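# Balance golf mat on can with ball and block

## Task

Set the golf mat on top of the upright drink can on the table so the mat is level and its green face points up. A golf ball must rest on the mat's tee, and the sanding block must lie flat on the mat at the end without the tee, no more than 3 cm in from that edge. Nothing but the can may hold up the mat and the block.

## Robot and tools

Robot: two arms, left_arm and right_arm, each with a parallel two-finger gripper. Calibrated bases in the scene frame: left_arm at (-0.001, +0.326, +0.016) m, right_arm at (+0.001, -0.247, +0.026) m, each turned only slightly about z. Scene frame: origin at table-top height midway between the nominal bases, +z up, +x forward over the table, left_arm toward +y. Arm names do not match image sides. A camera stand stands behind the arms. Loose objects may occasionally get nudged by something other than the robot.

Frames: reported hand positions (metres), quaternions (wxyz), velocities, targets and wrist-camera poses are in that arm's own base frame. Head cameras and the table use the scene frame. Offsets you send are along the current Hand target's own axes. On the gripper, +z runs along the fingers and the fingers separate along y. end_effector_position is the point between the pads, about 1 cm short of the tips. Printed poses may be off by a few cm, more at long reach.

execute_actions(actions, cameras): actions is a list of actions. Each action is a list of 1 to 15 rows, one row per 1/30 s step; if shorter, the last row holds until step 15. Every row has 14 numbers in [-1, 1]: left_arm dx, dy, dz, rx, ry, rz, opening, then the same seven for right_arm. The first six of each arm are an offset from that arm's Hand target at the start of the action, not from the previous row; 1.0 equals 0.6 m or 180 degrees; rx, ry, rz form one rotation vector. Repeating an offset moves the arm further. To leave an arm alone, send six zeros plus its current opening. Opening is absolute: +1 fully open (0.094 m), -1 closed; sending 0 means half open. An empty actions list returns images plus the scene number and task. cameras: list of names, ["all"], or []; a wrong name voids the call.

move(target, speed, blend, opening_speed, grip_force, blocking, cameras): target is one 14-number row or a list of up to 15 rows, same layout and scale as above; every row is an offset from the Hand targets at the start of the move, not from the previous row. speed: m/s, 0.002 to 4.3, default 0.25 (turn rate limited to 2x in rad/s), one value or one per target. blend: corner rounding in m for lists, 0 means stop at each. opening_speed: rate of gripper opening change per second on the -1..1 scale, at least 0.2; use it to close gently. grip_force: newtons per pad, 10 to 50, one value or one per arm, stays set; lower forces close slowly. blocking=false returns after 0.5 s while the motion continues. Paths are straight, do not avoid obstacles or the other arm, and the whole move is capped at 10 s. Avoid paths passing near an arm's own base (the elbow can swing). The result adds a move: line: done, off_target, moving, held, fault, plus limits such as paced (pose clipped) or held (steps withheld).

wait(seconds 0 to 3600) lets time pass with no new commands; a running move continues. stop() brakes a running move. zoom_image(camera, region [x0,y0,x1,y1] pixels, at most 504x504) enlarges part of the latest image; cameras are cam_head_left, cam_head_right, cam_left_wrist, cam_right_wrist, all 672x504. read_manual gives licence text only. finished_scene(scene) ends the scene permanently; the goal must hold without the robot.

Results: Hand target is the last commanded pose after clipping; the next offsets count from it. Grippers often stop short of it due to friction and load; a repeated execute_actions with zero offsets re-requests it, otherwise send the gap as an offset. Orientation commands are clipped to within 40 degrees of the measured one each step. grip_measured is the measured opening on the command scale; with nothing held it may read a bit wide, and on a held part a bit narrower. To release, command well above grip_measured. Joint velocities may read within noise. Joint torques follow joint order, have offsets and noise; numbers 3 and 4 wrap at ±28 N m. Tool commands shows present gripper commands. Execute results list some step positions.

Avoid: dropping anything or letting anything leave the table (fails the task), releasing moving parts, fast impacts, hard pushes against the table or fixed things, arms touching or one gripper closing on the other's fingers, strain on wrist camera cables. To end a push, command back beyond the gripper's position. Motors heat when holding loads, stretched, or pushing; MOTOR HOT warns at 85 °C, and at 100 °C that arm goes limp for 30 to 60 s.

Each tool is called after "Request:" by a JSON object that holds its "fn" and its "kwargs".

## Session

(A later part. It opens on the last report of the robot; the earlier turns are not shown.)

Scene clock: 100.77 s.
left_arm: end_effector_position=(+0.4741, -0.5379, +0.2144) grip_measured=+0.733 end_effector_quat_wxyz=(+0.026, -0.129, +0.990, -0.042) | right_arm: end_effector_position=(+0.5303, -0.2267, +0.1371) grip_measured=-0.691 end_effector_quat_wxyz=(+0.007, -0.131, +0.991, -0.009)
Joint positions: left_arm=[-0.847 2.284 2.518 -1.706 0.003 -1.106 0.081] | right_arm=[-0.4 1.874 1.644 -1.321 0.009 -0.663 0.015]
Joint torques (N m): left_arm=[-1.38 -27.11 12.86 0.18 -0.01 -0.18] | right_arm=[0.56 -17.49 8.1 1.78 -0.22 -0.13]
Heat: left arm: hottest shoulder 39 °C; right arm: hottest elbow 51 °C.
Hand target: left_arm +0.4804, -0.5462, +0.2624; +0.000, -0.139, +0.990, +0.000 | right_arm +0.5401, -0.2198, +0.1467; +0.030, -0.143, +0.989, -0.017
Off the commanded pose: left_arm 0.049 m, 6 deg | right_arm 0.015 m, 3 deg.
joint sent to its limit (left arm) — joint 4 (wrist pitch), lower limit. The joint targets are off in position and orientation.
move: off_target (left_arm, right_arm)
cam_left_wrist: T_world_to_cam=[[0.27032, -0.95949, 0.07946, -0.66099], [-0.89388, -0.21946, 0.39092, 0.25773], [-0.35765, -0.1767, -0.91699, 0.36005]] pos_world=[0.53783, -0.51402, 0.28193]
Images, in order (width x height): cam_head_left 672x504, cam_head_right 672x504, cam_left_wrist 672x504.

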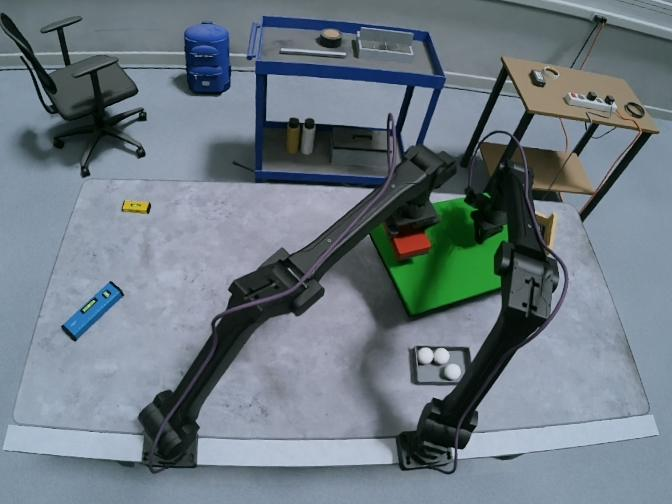

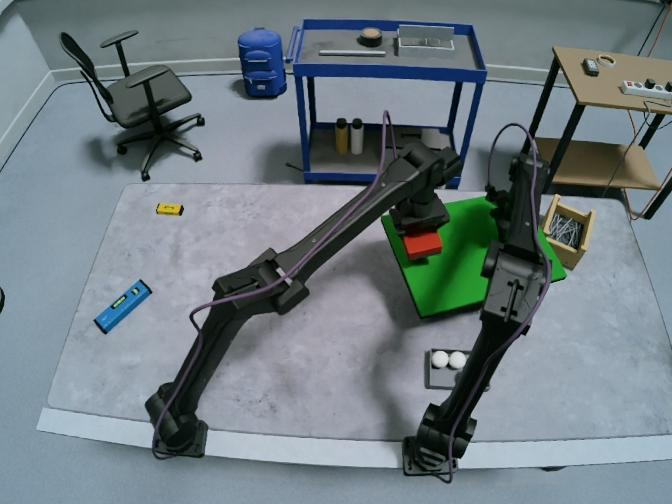

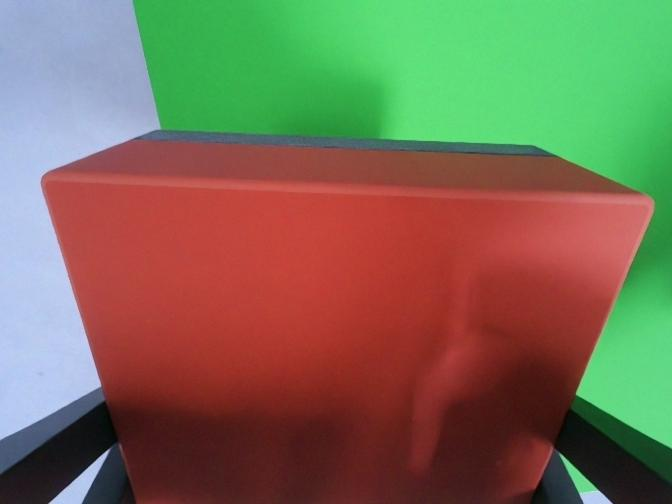

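Request:
{"fn": "move", "kwargs": {"target": [0,0.005,0.085,0,0,-0.008,0.6,0,0,0,0,0,0,-1], "speed": 0.08, "cameras": ["cam_left_wrist","cam_head_left","cam_head_right"]}}

Request:
{"fn": "zoom_image", "kwargs": {"camera": "cam_head_left", "region": [350, 180, 550, 330]}}

Request:
{"fn": "zoom_image", "kwargs": {"camera": "cam_head_right", "region": [350, 180, 550, 330]}}

Scene clock: 103.40 s.
left_arm: end_effector_position=(+0.4754, -0.5411, +0.1802) grip_measured=+0.733 end_effector_quat_wxyz=(+0.012, -0.140, +0.990, -0.022) | right_arm: end_effector_position=(+0.5303, -0.2267, +0.1371) grip_measured=-0.691 end_effector_quat_wxyz=(+0.007, -0.131, +0.991, -0.009)
Joint positions: left_arm=[-0.848 2.333 2.518 -1.706 0.003 -1.13 0.081] | right_arm=[-0.4 1.874 1.644 -1.321 0.009 -0.663 0.015]
Joint torques (N m): left_arm=[-1.14 -27.46 9.57 0.12 0 -0.18] | right_arm=[0.79 -16.91 8.02 1.83 -0.19 -0.16]
Heat: left arm: hottest shoulder 40 °C; right arm: hottest elbow 52 °C.
Hand target: left_arm +0.4795, -0.5434, +0.2114; +0.000, -0.152, +0.988, +0.000 | right_arm +0.5401, -0.2198, +0.1467; +0.030, -0.143, +0.989, -0.017
Off the commanded pose: left_arm 0.032 m, 3 deg | right_arm 0.015 m, 3 deg.
joint sent to its limit (left arm) — joint 4 (wrist pitch), lower limit. The joint targets are off in position and orientation.
move: off_target (left_arm)
cam_left_wrist: T_world_to_cam=[[0.29422, -0.95507, 0.03577, -0.66283], [-0.8748, -0.25404, 0.41254, 0.23994], [-0.38492, -0.15266, -0.91024, 0.35336]] pos_world=[0.54092, -0.51815, 0.24637]
Images, in order (width x height): cam_head_left 672x504, cam_head_right 672x504, cam_left_wrist 672x504.

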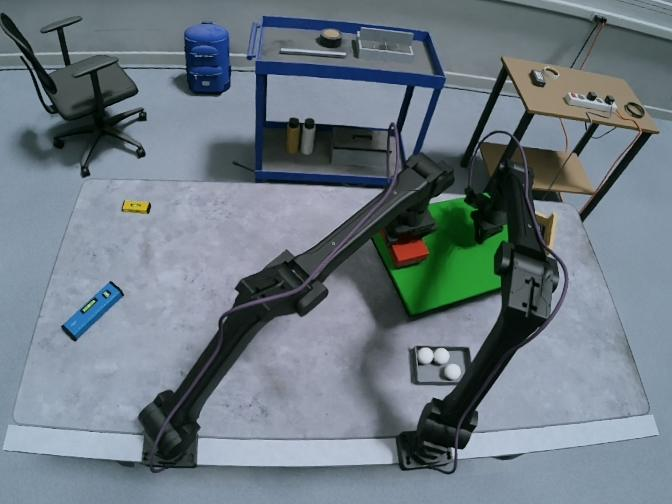

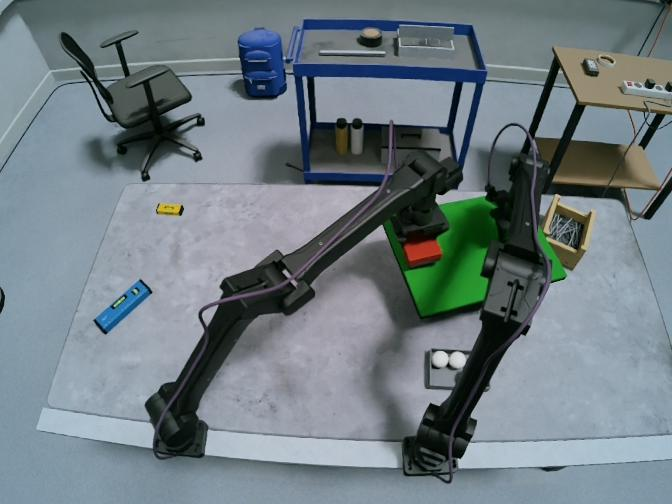

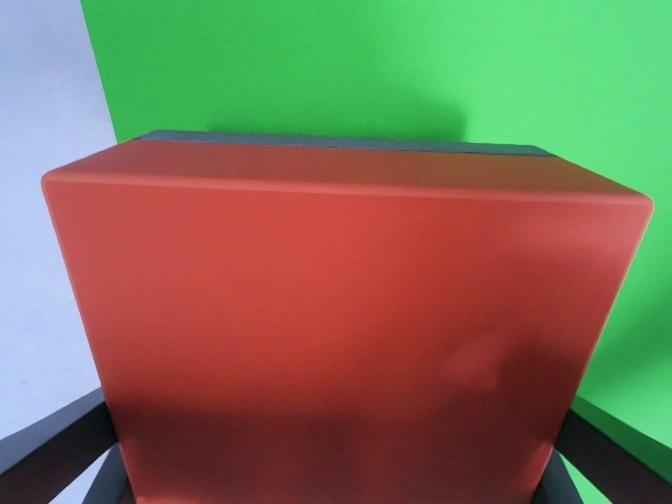

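Scaled by 2.520 from the camera's image (finer frame: 960x720).

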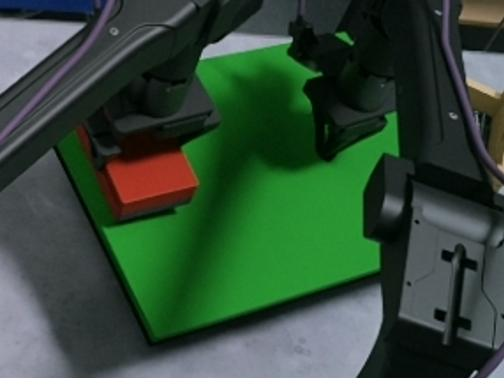

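Scaled by 2.520 from the camera's image (finer frame: 960x720).

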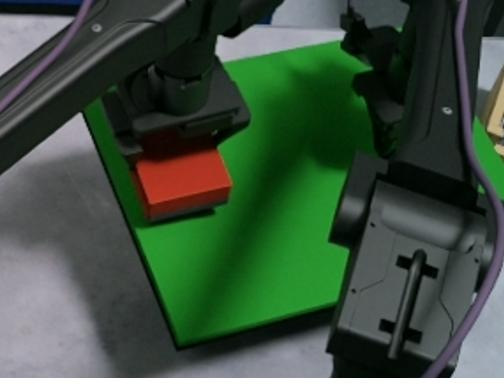

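Request:
{"fn": "move", "kwargs": {"target": [0,0.018,0.055,0,0,0,0.6,0,0,0,0,0,0,-1], "speed": 0.06, "cameras": ["cam_left_wrist","cam_head_left"]}}

Request:
{"fn": "zoom_image", "kwargs": {"camera": "cam_head_left", "region": [350, 180, 550, 330]}}

Scene clock: 105.17 s.
left_arm: end_effector_position=(+0.4703, -0.5353, +0.1605) grip_measured=+0.733 end_effector_quat_wxyz=(-0.001, -0.141, +0.990, -0.002) | right_arm: end_effector_position=(+0.5310, -0.2260, +0.1379) grip_measured=-0.691 end_effector_quat_wxyz=(+0.008, -0.132, +0.991, -0.010)
Joint positions: left_arm=[-0.848 2.338 2.475 -1.706 0.003 -1.13 0.081] | right_arm=[-0.399 1.872 1.644 -1.319 0.009 -0.663 0.015]
Joint torques (N m): left_arm=[-0.56 -26.93 8.34 0.03 0 -0.13] | right_arm=[0.73 -16.91 8.27 1.92 -0.18 -0.16]
Heat: left arm: hottest shoulder 40 °C; right arm: hottest elbow 52 °C.
Hand target: left_arm +0.4762, -0.5331, +0.1784; +0.000, -0.152, +0.988, +0.000 | right_arm +0.5401, -0.2198, +0.1467; +0.030, -0.143, +0.989, -0.017
Off the commanded pose: left_arm 0.019 m, 1 deg | right_arm 0.014 m, 3 deg.
joint sent to its limit (left arm) — joint 4 (wrist pitch), lower limit. The joint targets are off in position, not in orientation.
move: off_target (left_arm)
cam_left_wrist: T_world_to_cam=[[0.29459, -0.95559, -0.0076, -0.64845], [-0.86158, -0.26903, 0.43048, 0.22793], [-0.41341, -0.12027, -0.90257, 0.36391]] pos_world=[0.53785, -0.51457, 0.22541]
Images, in order (width x height): cam_head_left 672x504, cam_left_wrist 672x504.

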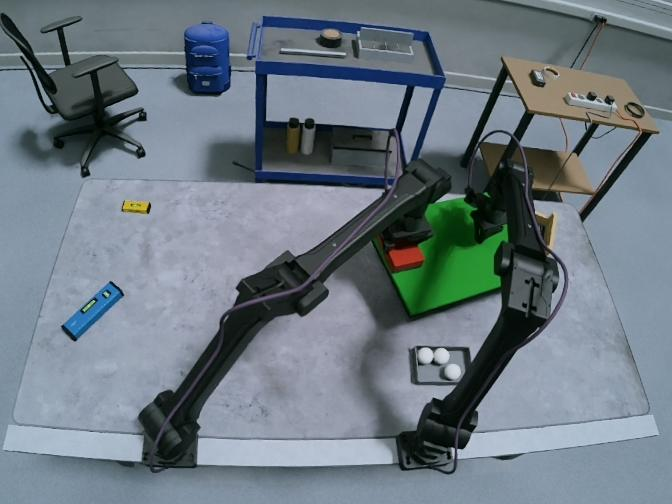

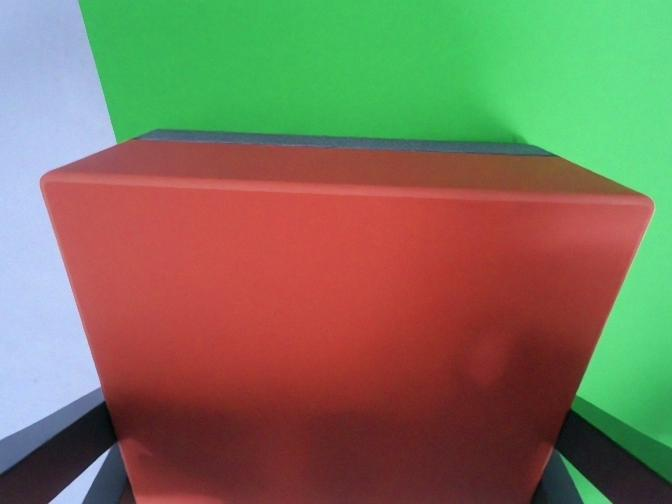

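Scaled by 2.520 from the camera's image (finer frame: 960x720).

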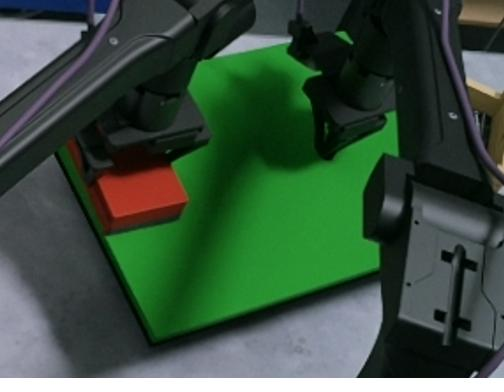

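Request:
{"fn": "move", "kwargs": {"target": [0,0.0,0.018,0,0,0,0.6,0,0,0,0,0,0,-1], "speed": 0.04, "cameras": ["cam_left_wrist","cam_head_left"]}}

Request:
{"fn": "zoom_image", "kwargs": {"camera": "cam_head_left", "region": [350, 200, 470, 290]}}

Scene clock: 106.50 s.
left_arm: end_effector_position=(+0.4703, -0.5353, +0.1584) grip_measured=+0.733 end_effector_quat_wxyz=(-0.002, -0.141, +0.990, -0.001) | right_arm: end_effector_position=(+0.5310, -0.2260, +0.1388) grip_measured=-0.691 end_effector_quat_wxyz=(+0.009, -0.132, +0.991, -0.010)
Joint positions: left_arm=[-0.848 2.341 2.475 -1.706 0.003 -1.13 0.081] | right_arm=[-0.399 1.87 1.644 -1.319 0.009 -0.663 0.015]
Joint torques (N m): left_arm=[-0.62 -25.93 8.16 0.03 0 -0.13] | right_arm=[0.56 -16.67 8.18 1.8 -0.15 -0.15]
Heat: left arm: hottest shoulder 40 °C; right arm: hottest elbow 52 °C.
Hand target: left_arm +0.4762, -0.5332, +0.1676; +0.000, -0.152, +0.988, +0.000 | right_arm +0.5401, -0.2198, +0.1467; +0.030, -0.143, +0.989, -0.017
Off the commanded pose: left_arm 0.011 m, 1 deg | right_arm 0.014 m, 3 deg.
joint sent to its limit (left arm) — joint 4 (wrist pitch), lower limit. The joint targets are off in position, not in orientation.
move: off_target (left_arm)
cam_left_wrist: T_world_to_cam=[[0.2946, -0.95556, -0.01033, -0.64807], [-0.8607, -0.27002, 0.43161, 0.22767], [-0.41522, -0.11826, -0.902, 0.36383]] pos_world=[0.53795, -0.51477, 0.22321]
Images, in order (width x height): cam_head_left 672x504, cam_left_wrist 672x504.

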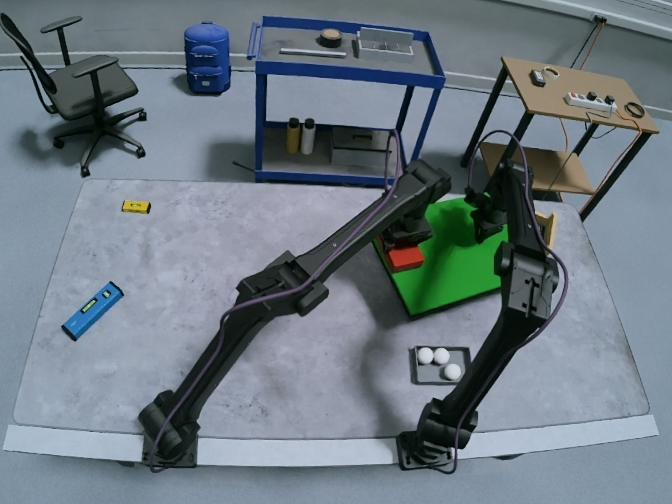

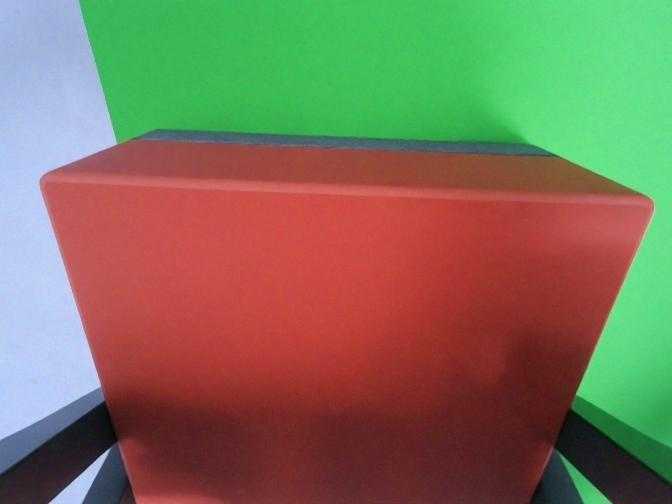

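Scaled by 4.200 from the camera's image (finer frame: 960x720).

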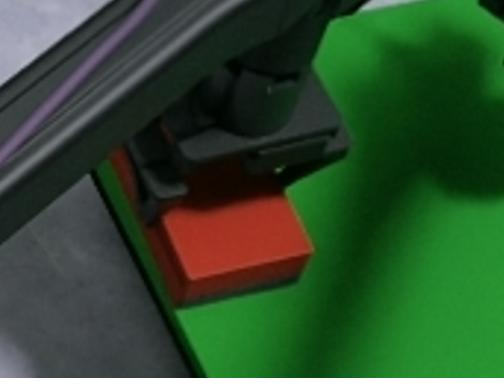

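Request:
{"fn": "move", "kwargs": {"target": [0,0.0,0.01,0,0,0,1,0,0,0,0,0,0,-1], "speed": 0.03, "opening_speed": 0.25, "cameras": ["cam_left_wrist","cam_head_left"]}}

Request:
{"fn": "zoom_image", "kwargs": {"camera": "cam_head_left", "region": [350, 200, 470, 290]}}

Scene clock: 109.00 s.
left_arm: end_effector_position=(+0.4710, -0.5348, +0.1573) grip_measured=+0.998 end_effector_quat_wxyz=(-0.003, -0.141, +0.990, -0.001) | right_arm: end_effector_position=(+0.5313, -0.2252, +0.1396) grip_measured=-0.691 end_effector_quat_wxyz=(+0.009, -0.132, +0.991, -0.011)
Joint positions: left_arm=[-0.847 2.342 2.475 -1.706 0.005 -1.13 0.094] | right_arm=[-0.397 1.869 1.644 -1.319 0.009 -0.663 0.015]
Joint torques (N m): left_arm=[-0.62 -25.58 8.1 0.03 -0.04 -0.13] | right_arm=[0.32 -16.85 8.16 1.89 -0.18 -0.15]
Heat: left arm: hottest shoulder 41 °C; right arm: hottest elbow 52 °C.
Hand target: left_arm +0.4762, -0.5332, +0.1616; +0.000, -0.152, +0.988, +0.000 | right_arm +0.5401, -0.2198, +0.1467; +0.030, -0.143, +0.989, -0.017
Off the commanded pose: left_arm 0.007 m, 1 deg | right_arm 0.012 m, 3 deg.
joint sent to its limit (left arm) — joint 4 (wrist pitch), lower limit. The joint targets are off in position, not in orientation.
move: done
cam_left_wrist: T_world_to_cam=[[0.29606, -0.9551, -0.01114, -0.64812], [-0.85933, -0.27143, 0.43346, 0.22717], [-0.41702, -0.11875, -0.90111, 0.36367]] pos_world=[0.53875, -0.51417, 0.22201]
Images, in order (width x height): cam_head_left 672x504, cam_left_wrist 672x504.

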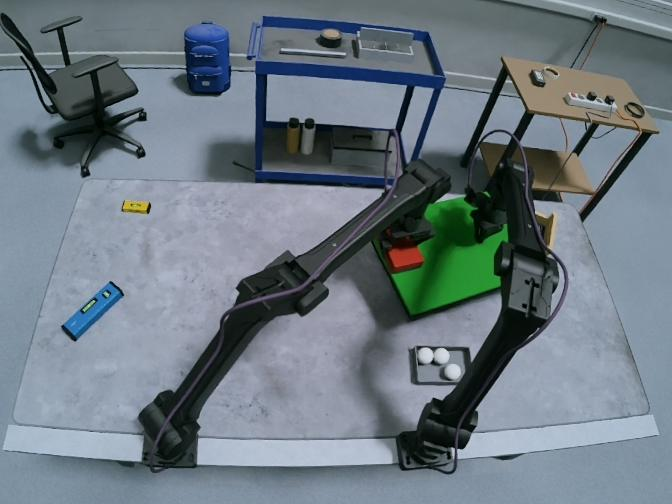

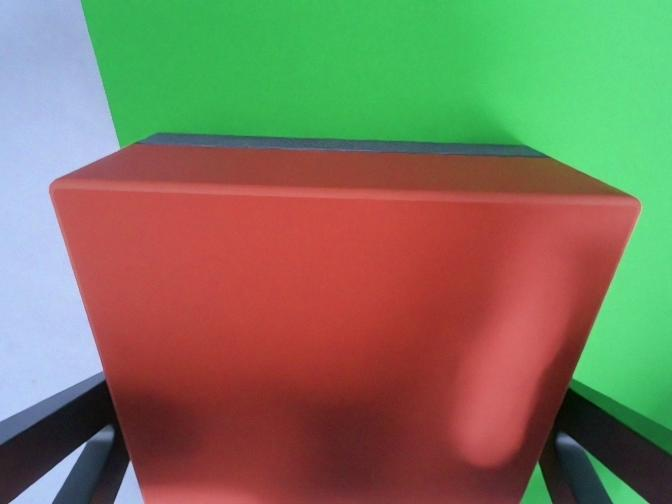

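Scaled by 4.200 from the camera's image (finer frame: 960x720).

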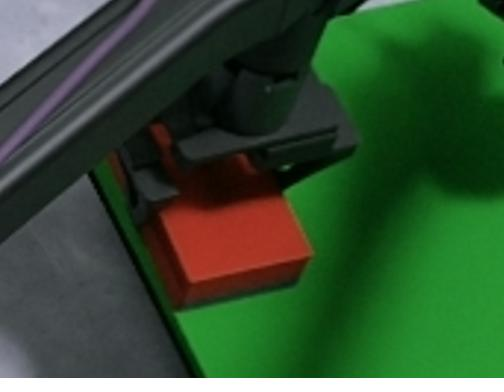

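Request:
{"fn": "move", "kwargs": {"target": [[0,0.0,-0.1,0,0,0,1,0,0,0,0,0,0,-1],[-0.0,0,-0.2,0,0,0,1,0,0,0,0,0,0,-1]], "speed": 0.06, "blend": [0.01,0], "cameras": ["cam_left_wrist","cam_head_left","cam_head_right"]}}

Request:
{"fn": "zoom_image", "kwargs": {"camera": "cam_head_left", "region": [350, 180, 550, 330]}}

Scene clock: 112.07 s.
left_arm: end_effector_position=(+0.4681, -0.5332, +0.2487) grip_measured=+0.998 end_effector_quat_wxyz=(+0.037, -0.140, +0.988, -0.061) | right_arm: end_effector_position=(+0.5313, -0.2252, +0.1396) grip_measured=-0.691 end_effector_quat_wxyz=(+0.009, -0.132, +0.991, -0.011)
Joint positions: left_arm=[-0.848 2.227 2.506 -1.706 0.005 -1.13 0.094] | right_arm=[-0.397 1.869 1.644 -1.319 0.009 -0.663 0.015]
Joint torques (N m): left_arm=[-0.62 -25.82 11.11 0.27 -0.06 -0.11] | right_arm=[0.21 -16.79 8.13 1.94 -0.17 -0.16]
Heat: left arm: hottest shoulder 42 °C; right arm: hottest elbow 52 °C.
Hand target: left_arm +0.4763, -0.5330, +0.2816; +0.000, -0.152, +0.988, +0.000 | right_arm +0.5401, -0.2198, +0.1467; +0.030, -0.143, +0.989, -0.017
Off the commanded pose: left_arm 0.034 m, 8 deg | right_arm 0.012 m, 3 deg.
joint sent to its limit (left arm) — joint 4 (wrist pitch), lower limit. The joint targets are off in position and orientation.
move: off_target (left_arm)
cam_left_wrist: T_world_to_cam=[[0.28929, -0.94952, 0.12133, -0.67153], [-0.89878, -0.22582, 0.37576, 0.24265], [-0.32939, -0.21775, -0.91874, 0.35558]] pos_world=[0.52949, -0.5054, 0.31699]
Images, in order (width x height): cam_head_left 672x504, cam_head_right 672x504, cam_left_wrist 672x504.

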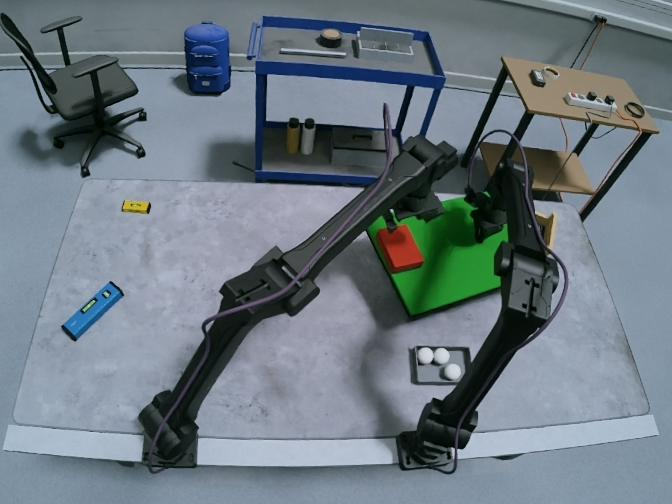

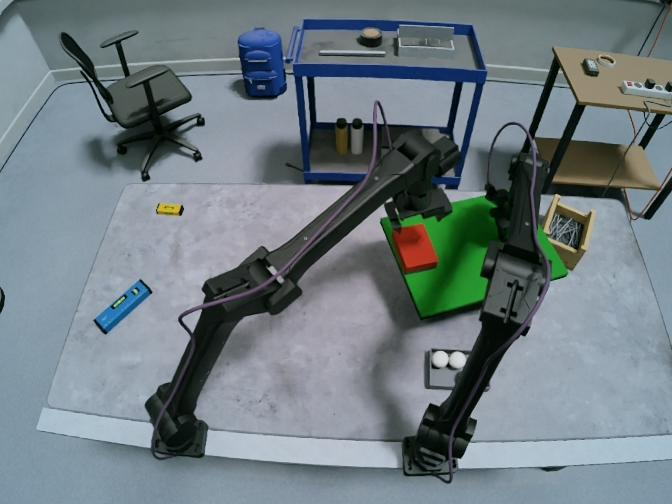

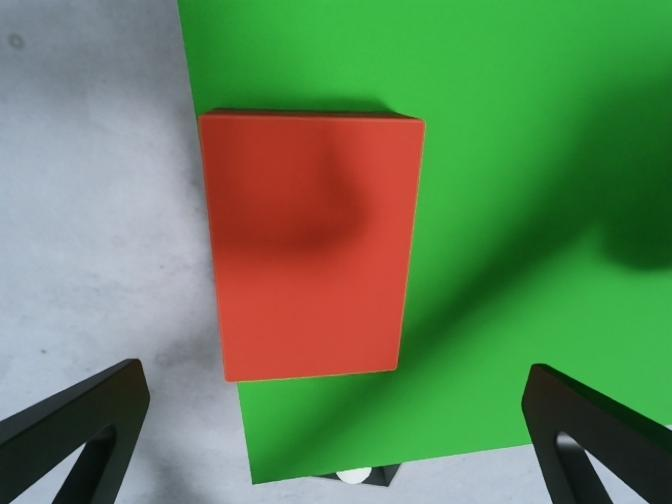

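Scaled by 2.520 from the camera's image (finer frame: 960x720).

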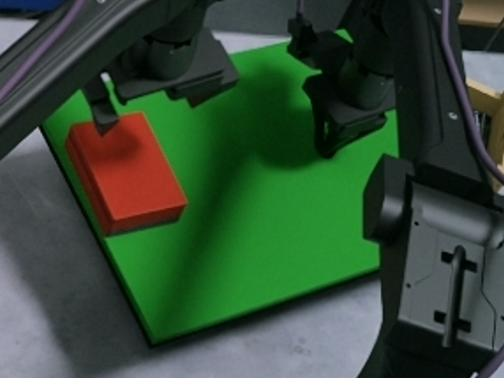

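Request:
{"fn": "move", "kwargs": {"target": [-0.027,0.253,-0.03,0,0,0,0.5,0,0,0,0,0,0,-0.62], "speed": 0.2, "opening_speed": 0.2, "cameras": ["cam_head_left","cam_right_wrist"]}}

Request:
{"fn": "zoom_image", "kwargs": {"camera": "cam_head_left", "region": [350, 180, 550, 330]}}

Scene clock: 116.53 s.
left_arm: end_effector_position=(+0.4447, -0.3857, +0.2893) grip_measured=+0.502 end_effector_quat_wxyz=(+0.009, -0.160, +0.987, -0.019) | right_arm: end_effector_position=(+0.5320, -0.2255, +0.1405) grip_measured=-0.622 end_effector_quat_wxyz=(+0.011, -0.132, +0.991, -0.012)
Joint positions: left_arm=[-0.71 1.882 2.058 -1.706 0.011 -1.032 0.071] | right_arm=[-0.397 1.867 1.644 -1.316 0.009 -0.663 0.018]
Joint torques (N m): left_arm=[-1.08 -20.54 7.87 0.1 -0.24 0.09] | right_arm=[0.79 -16.85 8.17 1.8 -0.19 -0.17]
Heat: left arm: hottest shoulder 42 °C; right arm: hottest elbow 52 °C.
Hand target: left_arm +0.4463, -0.3833, +0.2994; +0.000, -0.152, +0.988, +0.000 | right_arm +0.5401, -0.2198, +0.1467; +0.030, -0.143, +0.989, -0.017
Off the commanded pose: left_arm 0.010 m, 3 deg | right_arm 0.012 m, 2 deg.
joint sent to its limit (left arm) — joint 4 (wrist pitch), lower limit. The joint targets are off in position, not in orientation.
move: off_target (left_arm)
cam_right_wrist: T_world_to_cam=[[0.25379, -0.96713, 0.01588, -0.35174], [-0.88877, -0.22669, 0.39836, 0.40382], [-0.38166, -0.11521, -0.91709, 0.39216]] pos_world=[0.59785, -0.20345, 0.20436]

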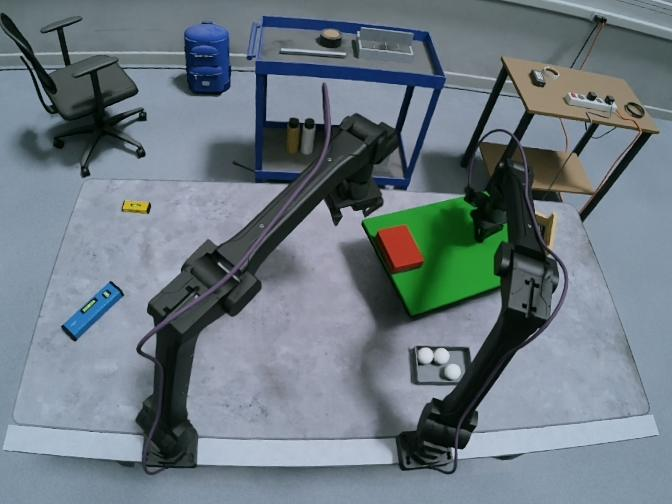

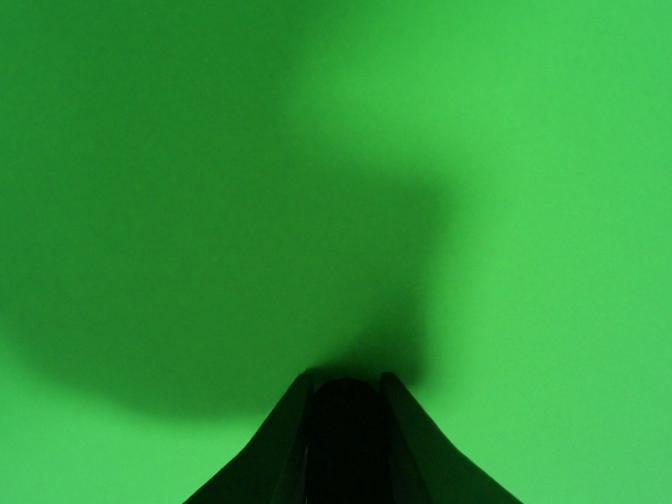

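Scaled by 2.520 from the camera's image (finer frame: 960x720).

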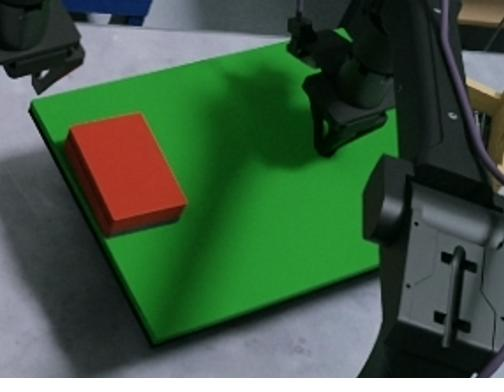

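Request:
{"fn": "move", "kwargs": {"target": [0,0,0,0,0,0,0.5,0,0,0,0,0,0,-0.35], "opening_speed": 0.3, "cameras": ["cam_head_left","cam_right_wrist"]}}

Request:
{"fn": "zoom_image", "kwargs": {"camera": "cam_head_left", "region": [350, 180, 550, 330]}}

Scene clock: 119.07 s.
left_arm: end_effector_position=(+0.4447, -0.3857, +0.2893) grip_measured=+0.502 end_effector_quat_wxyz=(+0.009, -0.160, +0.987, -0.019) | right_arm: end_effector_position=(+0.5334, -0.2232, +0.1405) grip_measured=-0.352 end_effector_quat_wxyz=(+0.012, -0.135, +0.991, -0.012)
Joint positions: left_arm=[-0.71 1.882 2.058 -1.706 0.011 -1.032 0.071] | right_arm=[-0.393 1.867 1.644 -1.315 0.009 -0.663 0.03]
Joint torques (N m): left_arm=[-1.03 -20.48 7.87 0.12 -0.24 0.09] | right_arm=[0.03 -16.79 8.12 1.74 -0.18 -0.18]
Heat: left arm: hottest shoulder 42 °C; right arm: hottest elbow 51 °C.
Hand target: left_arm +0.4463, -0.3833, +0.2994; +0.000, -0.152, +0.988, +0.000 | right_arm +0.5401, -0.2198, +0.1467; +0.030, -0.143, +0.989, -0.017
Off the commanded pose: left_arm 0.010 m, 3 deg | right_arm 0.010 m, 2 deg.
joint sent to its limit (left arm) — joint 4 (wrist pitch), lower limit. The joint targets are off in position, not in orientation.
move: done
cam_right_wrist: T_world_to_cam=[[0.25815, -0.96596, 0.01681, -0.35201], [-0.8883, -0.23048, 0.39725, 0.40464], [-0.37985, -0.11749, -0.91756, 0.39157]] pos_world=[0.59905, -0.20076, 0.20446]

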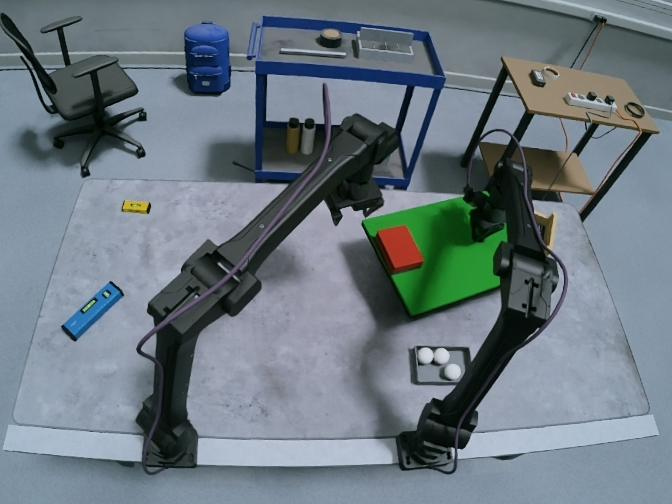

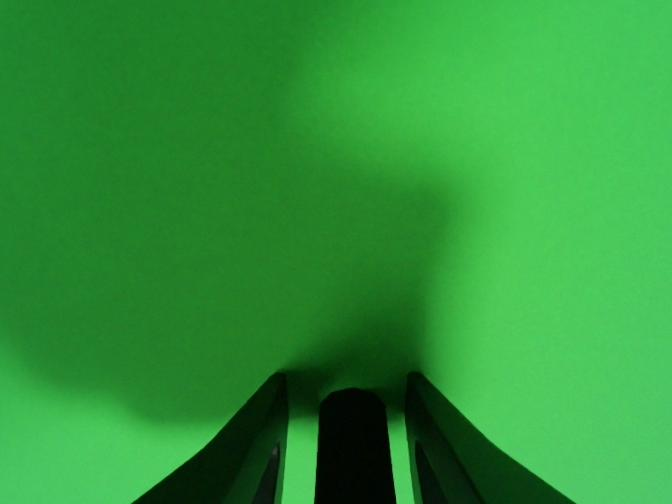

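Scaled by 2.520 from the camera's image (finer frame: 960x720).

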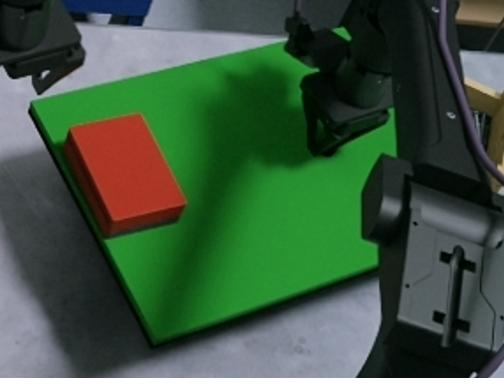

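Request:
{"fn": "move", "kwargs": {"target": [[0,0,0,0,0,0,0.5,0,0,0,0,0,0,0.2],[0,0,0,0,0,0,0.5,0,0.0,-0.2,0,0,0,0.2]], "speed": 0.1, "cameras": ["cam_head_left","cam_right_wrist"]}}

Scene clock: 122.37 s.
left_arm: end_effector_position=(+0.4447, -0.3857, +0.2893) grip_measured=+0.502 end_effector_quat_wxyz=(+0.009, -0.160, +0.987, -0.019) | right_arm: end_effector_position=(+0.5144, -0.2199, +0.2261) grip_measured=+0.198 end_effector_quat_wxyz=(-0.011, -0.131, +0.991, +0.001)
Joint positions: left_arm=[-0.71 1.882 2.058 -1.706 0.011 -1.032 0.071] | right_arm=[-0.4 1.824 1.809 -1.575 0.009 -0.663 0.056]
Joint torques (N m): left_arm=[-1.03 -20.54 7.88 0.12 -0.24 0.09] | right_arm=[-0.15 -16.97 14.63 0.12 -0.19 -0.13]
Heat: left arm: hottest shoulder 41 °C; right arm: hottest elbow 52 °C.
Hand target: left_arm +0.4463, -0.3833, +0.2994; +0.000, -0.152, +0.988, +0.000 | right_arm +0.5325, -0.2168, +0.2664; +0.030, -0.143, +0.989, -0.017
Off the commanded pose: left_arm 0.010 m, 3 deg | right_arm 0.044 m, 5 deg.
joint sent to its limit (left arm) — joint 4 (wrist pitch), lower limit. The joint targets are off in position, not in orientation.
move: off_target (right_arm)
cam_right_wrist: T_world_to_cam=[[0.25076, -0.96792, -0.01591, -0.33471], [-0.86944, -0.23241, 0.43596, 0.33565], [-0.42568, -0.09549, -0.89982, 0.48766]] pos_world=[0.58334, -0.1994, 0.28715]

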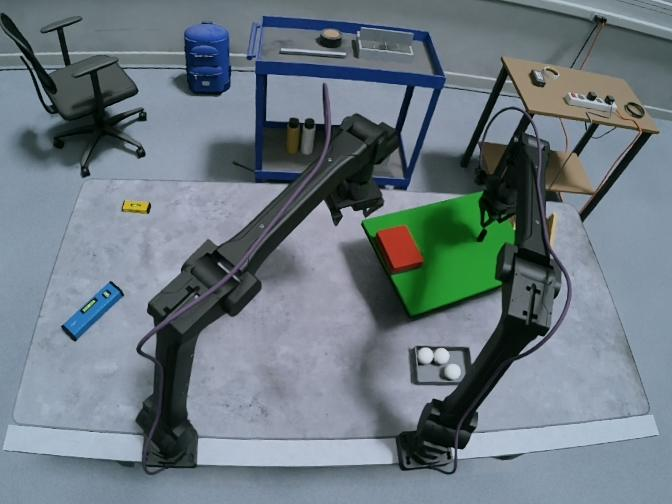

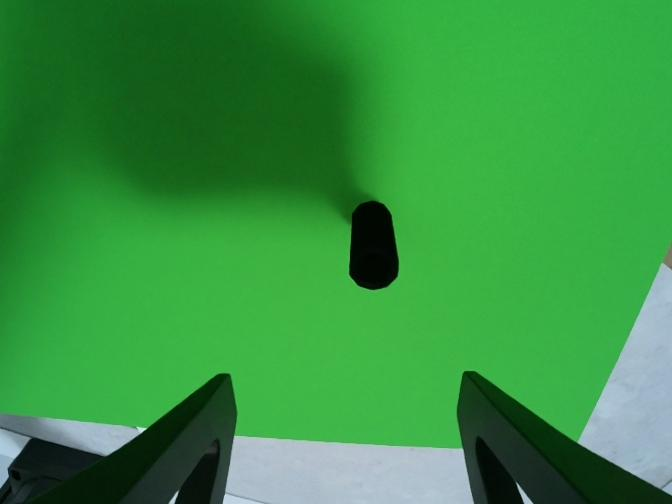

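Request:
{"fn": "move", "kwargs": {"target": [[0,0,0,0,0,0,0.5,0.481,0.313,-0.039,-0.0147,0.0163,-0.0471,0.3],[0,0,0,0,0,0,0.5,0.494,0.323,0.204,-0.0147,0.0163,-0.0471,0.3]], "speed": 0.35, "blend": [0.05,0], "cameras": ["cam_head_left","cam_right_wrist"]}}

Scene clock: 125.40 s.
left_arm: end_effector_position=(+0.4447, -0.3857, +0.2893) grip_measured=+0.502 end_effector_quat_wxyz=(+0.009, -0.160, +0.987, -0.019) | right_arm: end_effector_position=(+0.1955, -0.1123, +0.1174) grip_measured=+0.298 end_effector_quat_wxyz=(-0.015, -0.209, +0.978, +0.007)
Joint positions: left_arm=[-0.71 1.882 2.058 -1.706 0.011 -1.032 0.071] | right_arm=[-0.512 0.988 0.672 -1.285 0.009 -0.934 0.061]
Joint torques (N m): left_arm=[-1.03 -20.48 7.87 0.12 -0.24 0.09] | right_arm=[-2.2 -3.66 8.8 1.26 -0.14 -0.19]
Heat: left arm: hottest shoulder 41 °C; right arm: hottest elbow 52 °C.
Hand target: left_arm +0.4463, -0.3833, +0.2994; +0.000, -0.152, +0.988, +0.000 | right_arm +0.2019, -0.1180, +0.1203; +0.000, -0.216, +0.976, +0.000
Off the commanded pose: left_arm 0.010 m, 3 deg | right_arm 0.009 m, 2 deg.
joint sent to its limit (left arm) — joint 4 (wrist pitch), lower limit. The joint targets are off in position, not in orientation.
move: done
cam_right_wrist: T_world_to_cam=[[0.40106, -0.91556, -0.03012, -0.17414], [-0.81732, -0.37248, 0.4396, 0.10436], [-0.4137, -0.15169, -0.89769, 0.25554]] pos_world=[0.26086, -0.0818, 0.17827]

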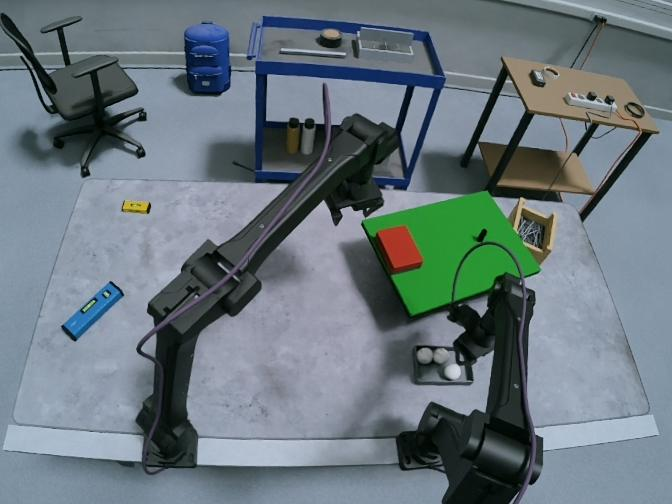

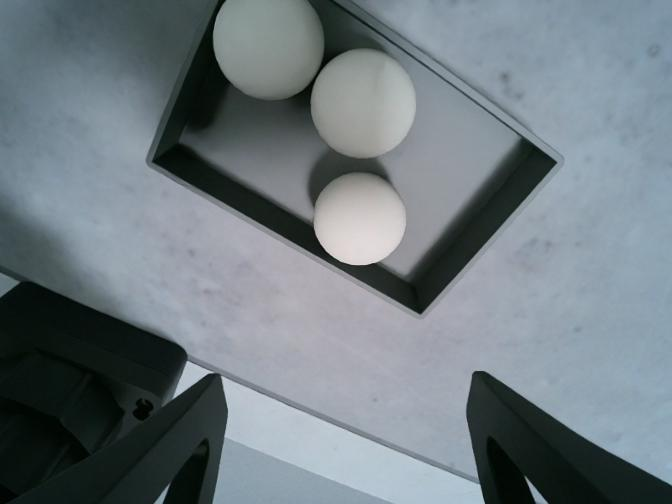

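Request:
{"fn": "move", "kwargs": {"target": [[0,0,0,0,0,0,0.5,-0.005,-0.006,0.08,0,0,0.161,0.3],[0,0,0,0,0,0,0.5,-0.005,-0.006,0.194,0,0,0.161,0.3],[0,0,0,0,0,0,0.5,-0.005,-0.006,0.194,0,0,0.161,-0.22]], "speed": 0.12, "cameras": ["cam_right_wrist"]}}

Scene clock: 130.83 s.
left_arm: end_effector_position=(+0.4447, -0.3857, +0.2893) grip_measured=+0.502 end_effector_quat_wxyz=(+0.009, -0.160, +0.987, -0.019) | right_arm: end_effector_position=(+0.2018, -0.1154, +0.0039) grip_measured=-0.108 end_effector_quat_wxyz=(-0.012, +0.017, +1.000, +0.002)
Joint positions: left_arm=[-0.71 1.882 2.058 -1.706 0.011 -1.032 0.071] | right_arm=[-0.511 1.223 0.482 -0.853 0.009 -0.477 0.042]
Joint torques (N m): left_arm=[-1.03 -20.54 7.87 0.1 -0.24 0.09] | right_arm=[-2.02 -4.19 6.26 1.46 -0.14 0.19]
Heat: left arm: hottest shoulder 41 °C; right arm: hottest elbow 51 °C.
Hand target: left_arm +0.4463, -0.3833, +0.2994; +0.000, -0.152, +0.988, +0.000 | right_arm +0.2060, -0.1199, +0.0039; +0.000, +0.036, +0.999, +0.000
Off the commanded pose: left_arm 0.010 m, 3 deg | right_arm 0.006 m, 3 deg.
joint sent to its limit (left arm) — joint 4 (wrist pitch), lower limit. The joint targets are off in position, not in orientation.
move: off_target (right_arm); target 3's new opening was sent with right_arm's hand 0.006 m and 3 deg from that target
cam_right_wrist: T_world_to_cam=[[-0.04251, -0.99901, -0.01313, -0.10315], [-0.89788, 0.03243, 0.43905, 0.22131], [-0.43818, 0.03045, -0.89837, 0.18163]] pos_world=[0.27391, -0.11575, 0.06465]

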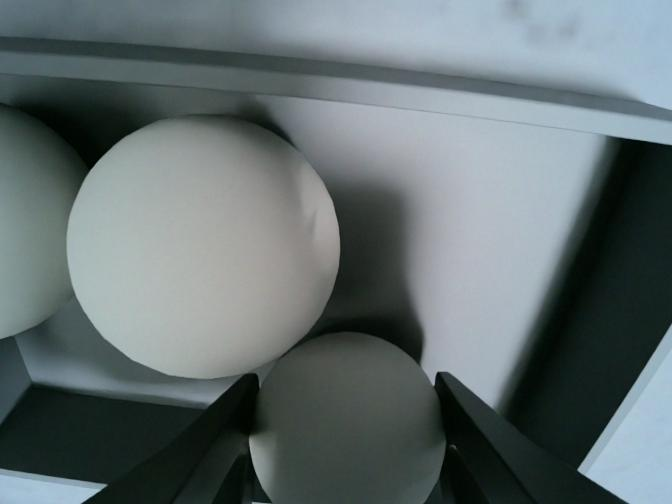

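Request:
{"fn": "move", "kwargs": {"target": [[0,0,0,0,0,0,0.5,0,0,-0.46,0,0,0,-0.22],[0,0,0,0,0,0,0.5,-0.587,-0.146,-0.475,0,0,0,-0.22]], "speed": 0.25, "blend": [0.05,0], "cameras": ["cam_right_wrist","cam_head_left","cam_head_right"]}}

Request:
{"fn": "zoom_image", "kwargs": {"camera": "cam_head_left", "region": [440, 190, 540, 265]}}

Request:
{"fn": "zoom_image", "kwargs": {"camera": "cam_head_right", "region": [460, 180, 560, 255]}}

Scene clock: 134.83 s.
left_arm: end_effector_position=(+0.4447, -0.3857, +0.2893) grip_measured=+0.502 end_effector_quat_wxyz=(+0.009, -0.160, +0.987, -0.019) | right_arm: end_effector_position=(+0.5346, -0.2328, +0.2548) grip_measured=-0.108 end_effector_quat_wxyz=(-0.007, +0.028, +1.000, +0.000)
Joint positions: left_arm=[-0.71 1.882 2.058 -1.706 0.011 -1.032 0.071] | right_arm=[-0.408 1.892 1.982 -1.674 0.006 -0.353 0.042]
Joint torques (N m): left_arm=[-1.03 -20.54 7.88 0.12 -0.24 0.09] | right_arm=[1.03 -16.73 14.95 0.23 -0.1 0.2]
Heat: left arm: hottest shoulder 41 °C; right arm: hottest elbow 52 °C.
Hand target: left_arm +0.4463, -0.3833, +0.2994; +0.000, -0.152, +0.988, +0.000 | right_arm +0.5513, -0.2325, +0.2886; +0.000, +0.036, +0.999, +0.000
Off the commanded pose: left_arm 0.010 m, 3 deg | right_arm 0.038 m, 1 deg.
joint sent to its limit (left arm) — joint 4 (wrist pitch), lower limit. The joint targets are off in position, not in orientation.
joint sent to its limit (right arm) — joint 4 (wrist pitch), lower limit. The joint targets are off in position and orientation.
move: off_target (right_arm)
cam_right_wrist: T_world_to_cam=[[-0.06386, -0.99791, -0.00937, -0.19219], [-0.90167, 0.05367, 0.42908, 0.42332], [-0.42768, 0.03585, -0.90322, 0.55332]] pos_world=[0.60607, -0.23434, 0.31633]
Images, in order (width x height): cam_head_left 672x504, cam_head_right 672x504, cam_right_wrist 672x504.

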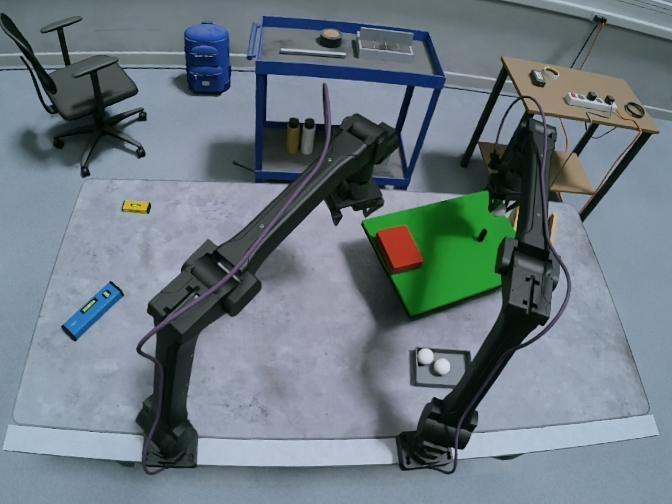

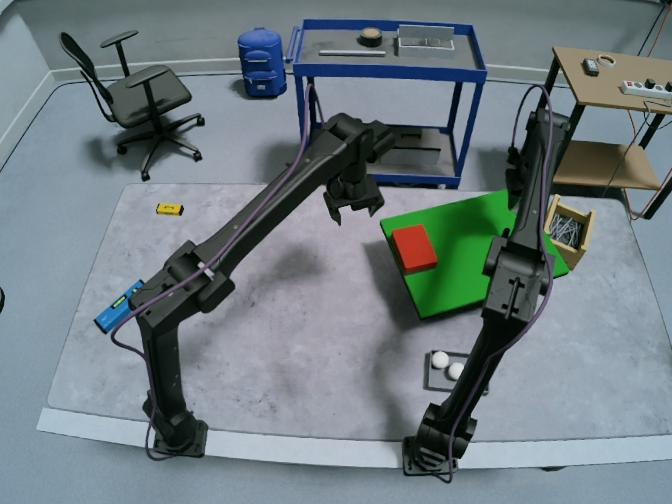

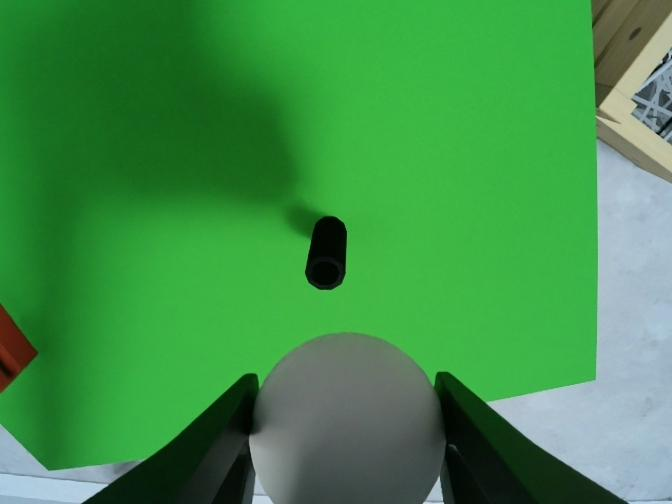

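Scaled by 5.040 from the camera's image (finer frame: 960x720).

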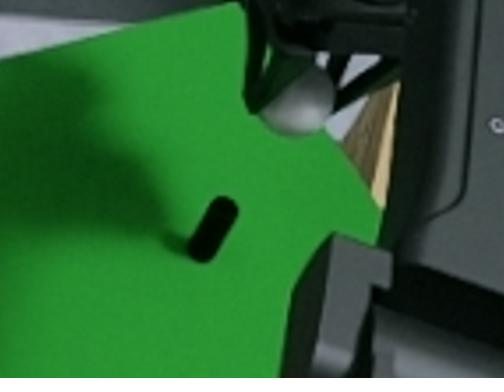

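Scaled by 5.040 from the camera's image (finer frame: 960x720).

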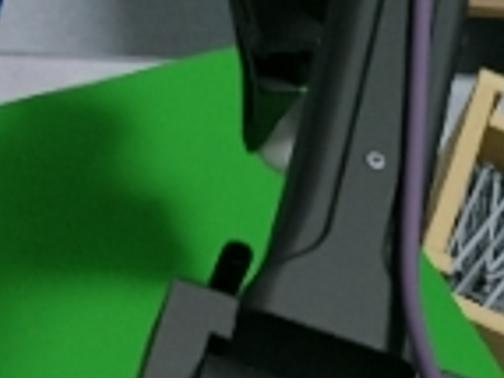

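Request:
{"fn": "move", "kwargs": {"target": [0,0,0,0,0,0,0.5,0.0,0.015,0.07,0,0,0,-0.22], "speed": 0.08, "cameras": ["cam_right_wrist","cam_head_left"]}}

Request:
{"fn": "zoom_image", "kwargs": {"camera": "cam_head_left", "region": [440, 190, 540, 265]}}

Scene clock: 137.03 s.
left_arm: end_effector_position=(+0.4447, -0.3857, +0.2893) grip_measured=+0.502 end_effector_quat_wxyz=(+0.009, -0.160, +0.987, -0.019) | right_arm: end_effector_position=(+0.5407, -0.2266, +0.2392) grip_measured=-0.108 end_effector_quat_wxyz=(-0.020, +0.028, +0.999, +0.004)
Joint positions: left_arm=[-0.71 1.882 2.058 -1.706 0.011 -1.032 0.071] | right_arm=[-0.394 1.92 1.982 -1.674 0.006 -0.338 0.042]
Joint torques (N m): left_arm=[-1.03 -20.54 7.87 0.1 -0.24 0.09] | right_arm=[0.97 -16.26 10.07 1.18 -0.07 0.18]
Heat: left arm: hottest shoulder 41 °C; right arm: hottest elbow 52 °C.
Hand target: left_arm +0.4463, -0.3833, +0.2994; +0.000, -0.152, +0.988, +0.000 | right_arm +0.5519, -0.2235, +0.2466; +0.000, +0.036, +0.999, +0.000
Off the commanded pose: left_arm 0.010 m, 3 deg | right_arm 0.014 m, 2 deg.
joint sent to its limit (left arm) — joint 4 (wrist pitch), lower limit. The joint targets are off in position, not in orientation.
move: off_target (right_arm)
cam_right_wrist: T_world_to_cam=[[-0.06575, -0.99767, -0.01799, -0.18266], [-0.89033, 0.05052, 0.45252, 0.42268], [-0.45055, 0.04577, -0.89158, 0.55354]] pos_world=[0.61371, -0.22892, 0.29897]
Images, in order (width x height): cam_head_left 672x504, cam_right_wrist 672x504.

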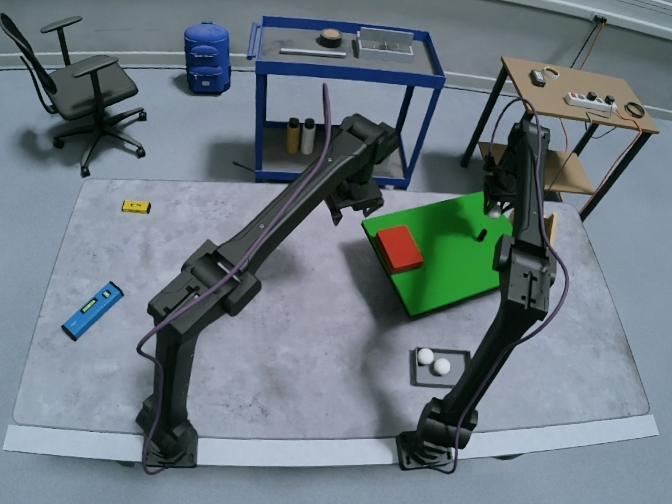

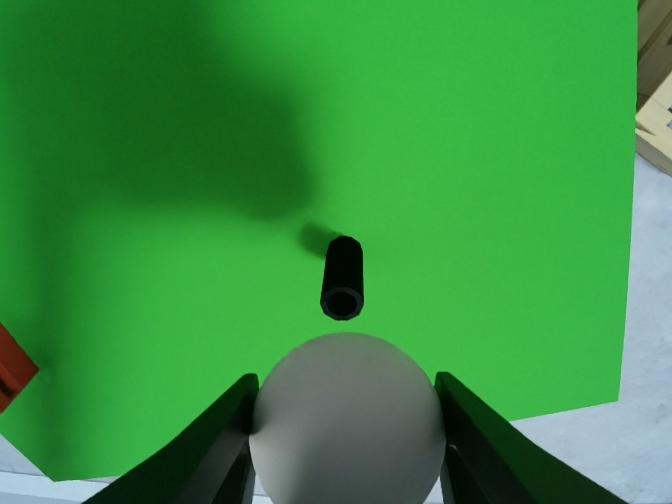

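Scaled by 5.040 from the camera's image (finer frame: 960x720).

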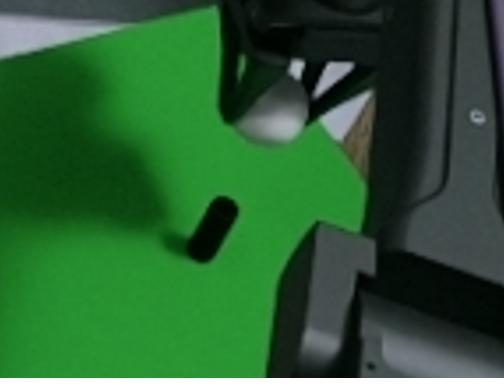

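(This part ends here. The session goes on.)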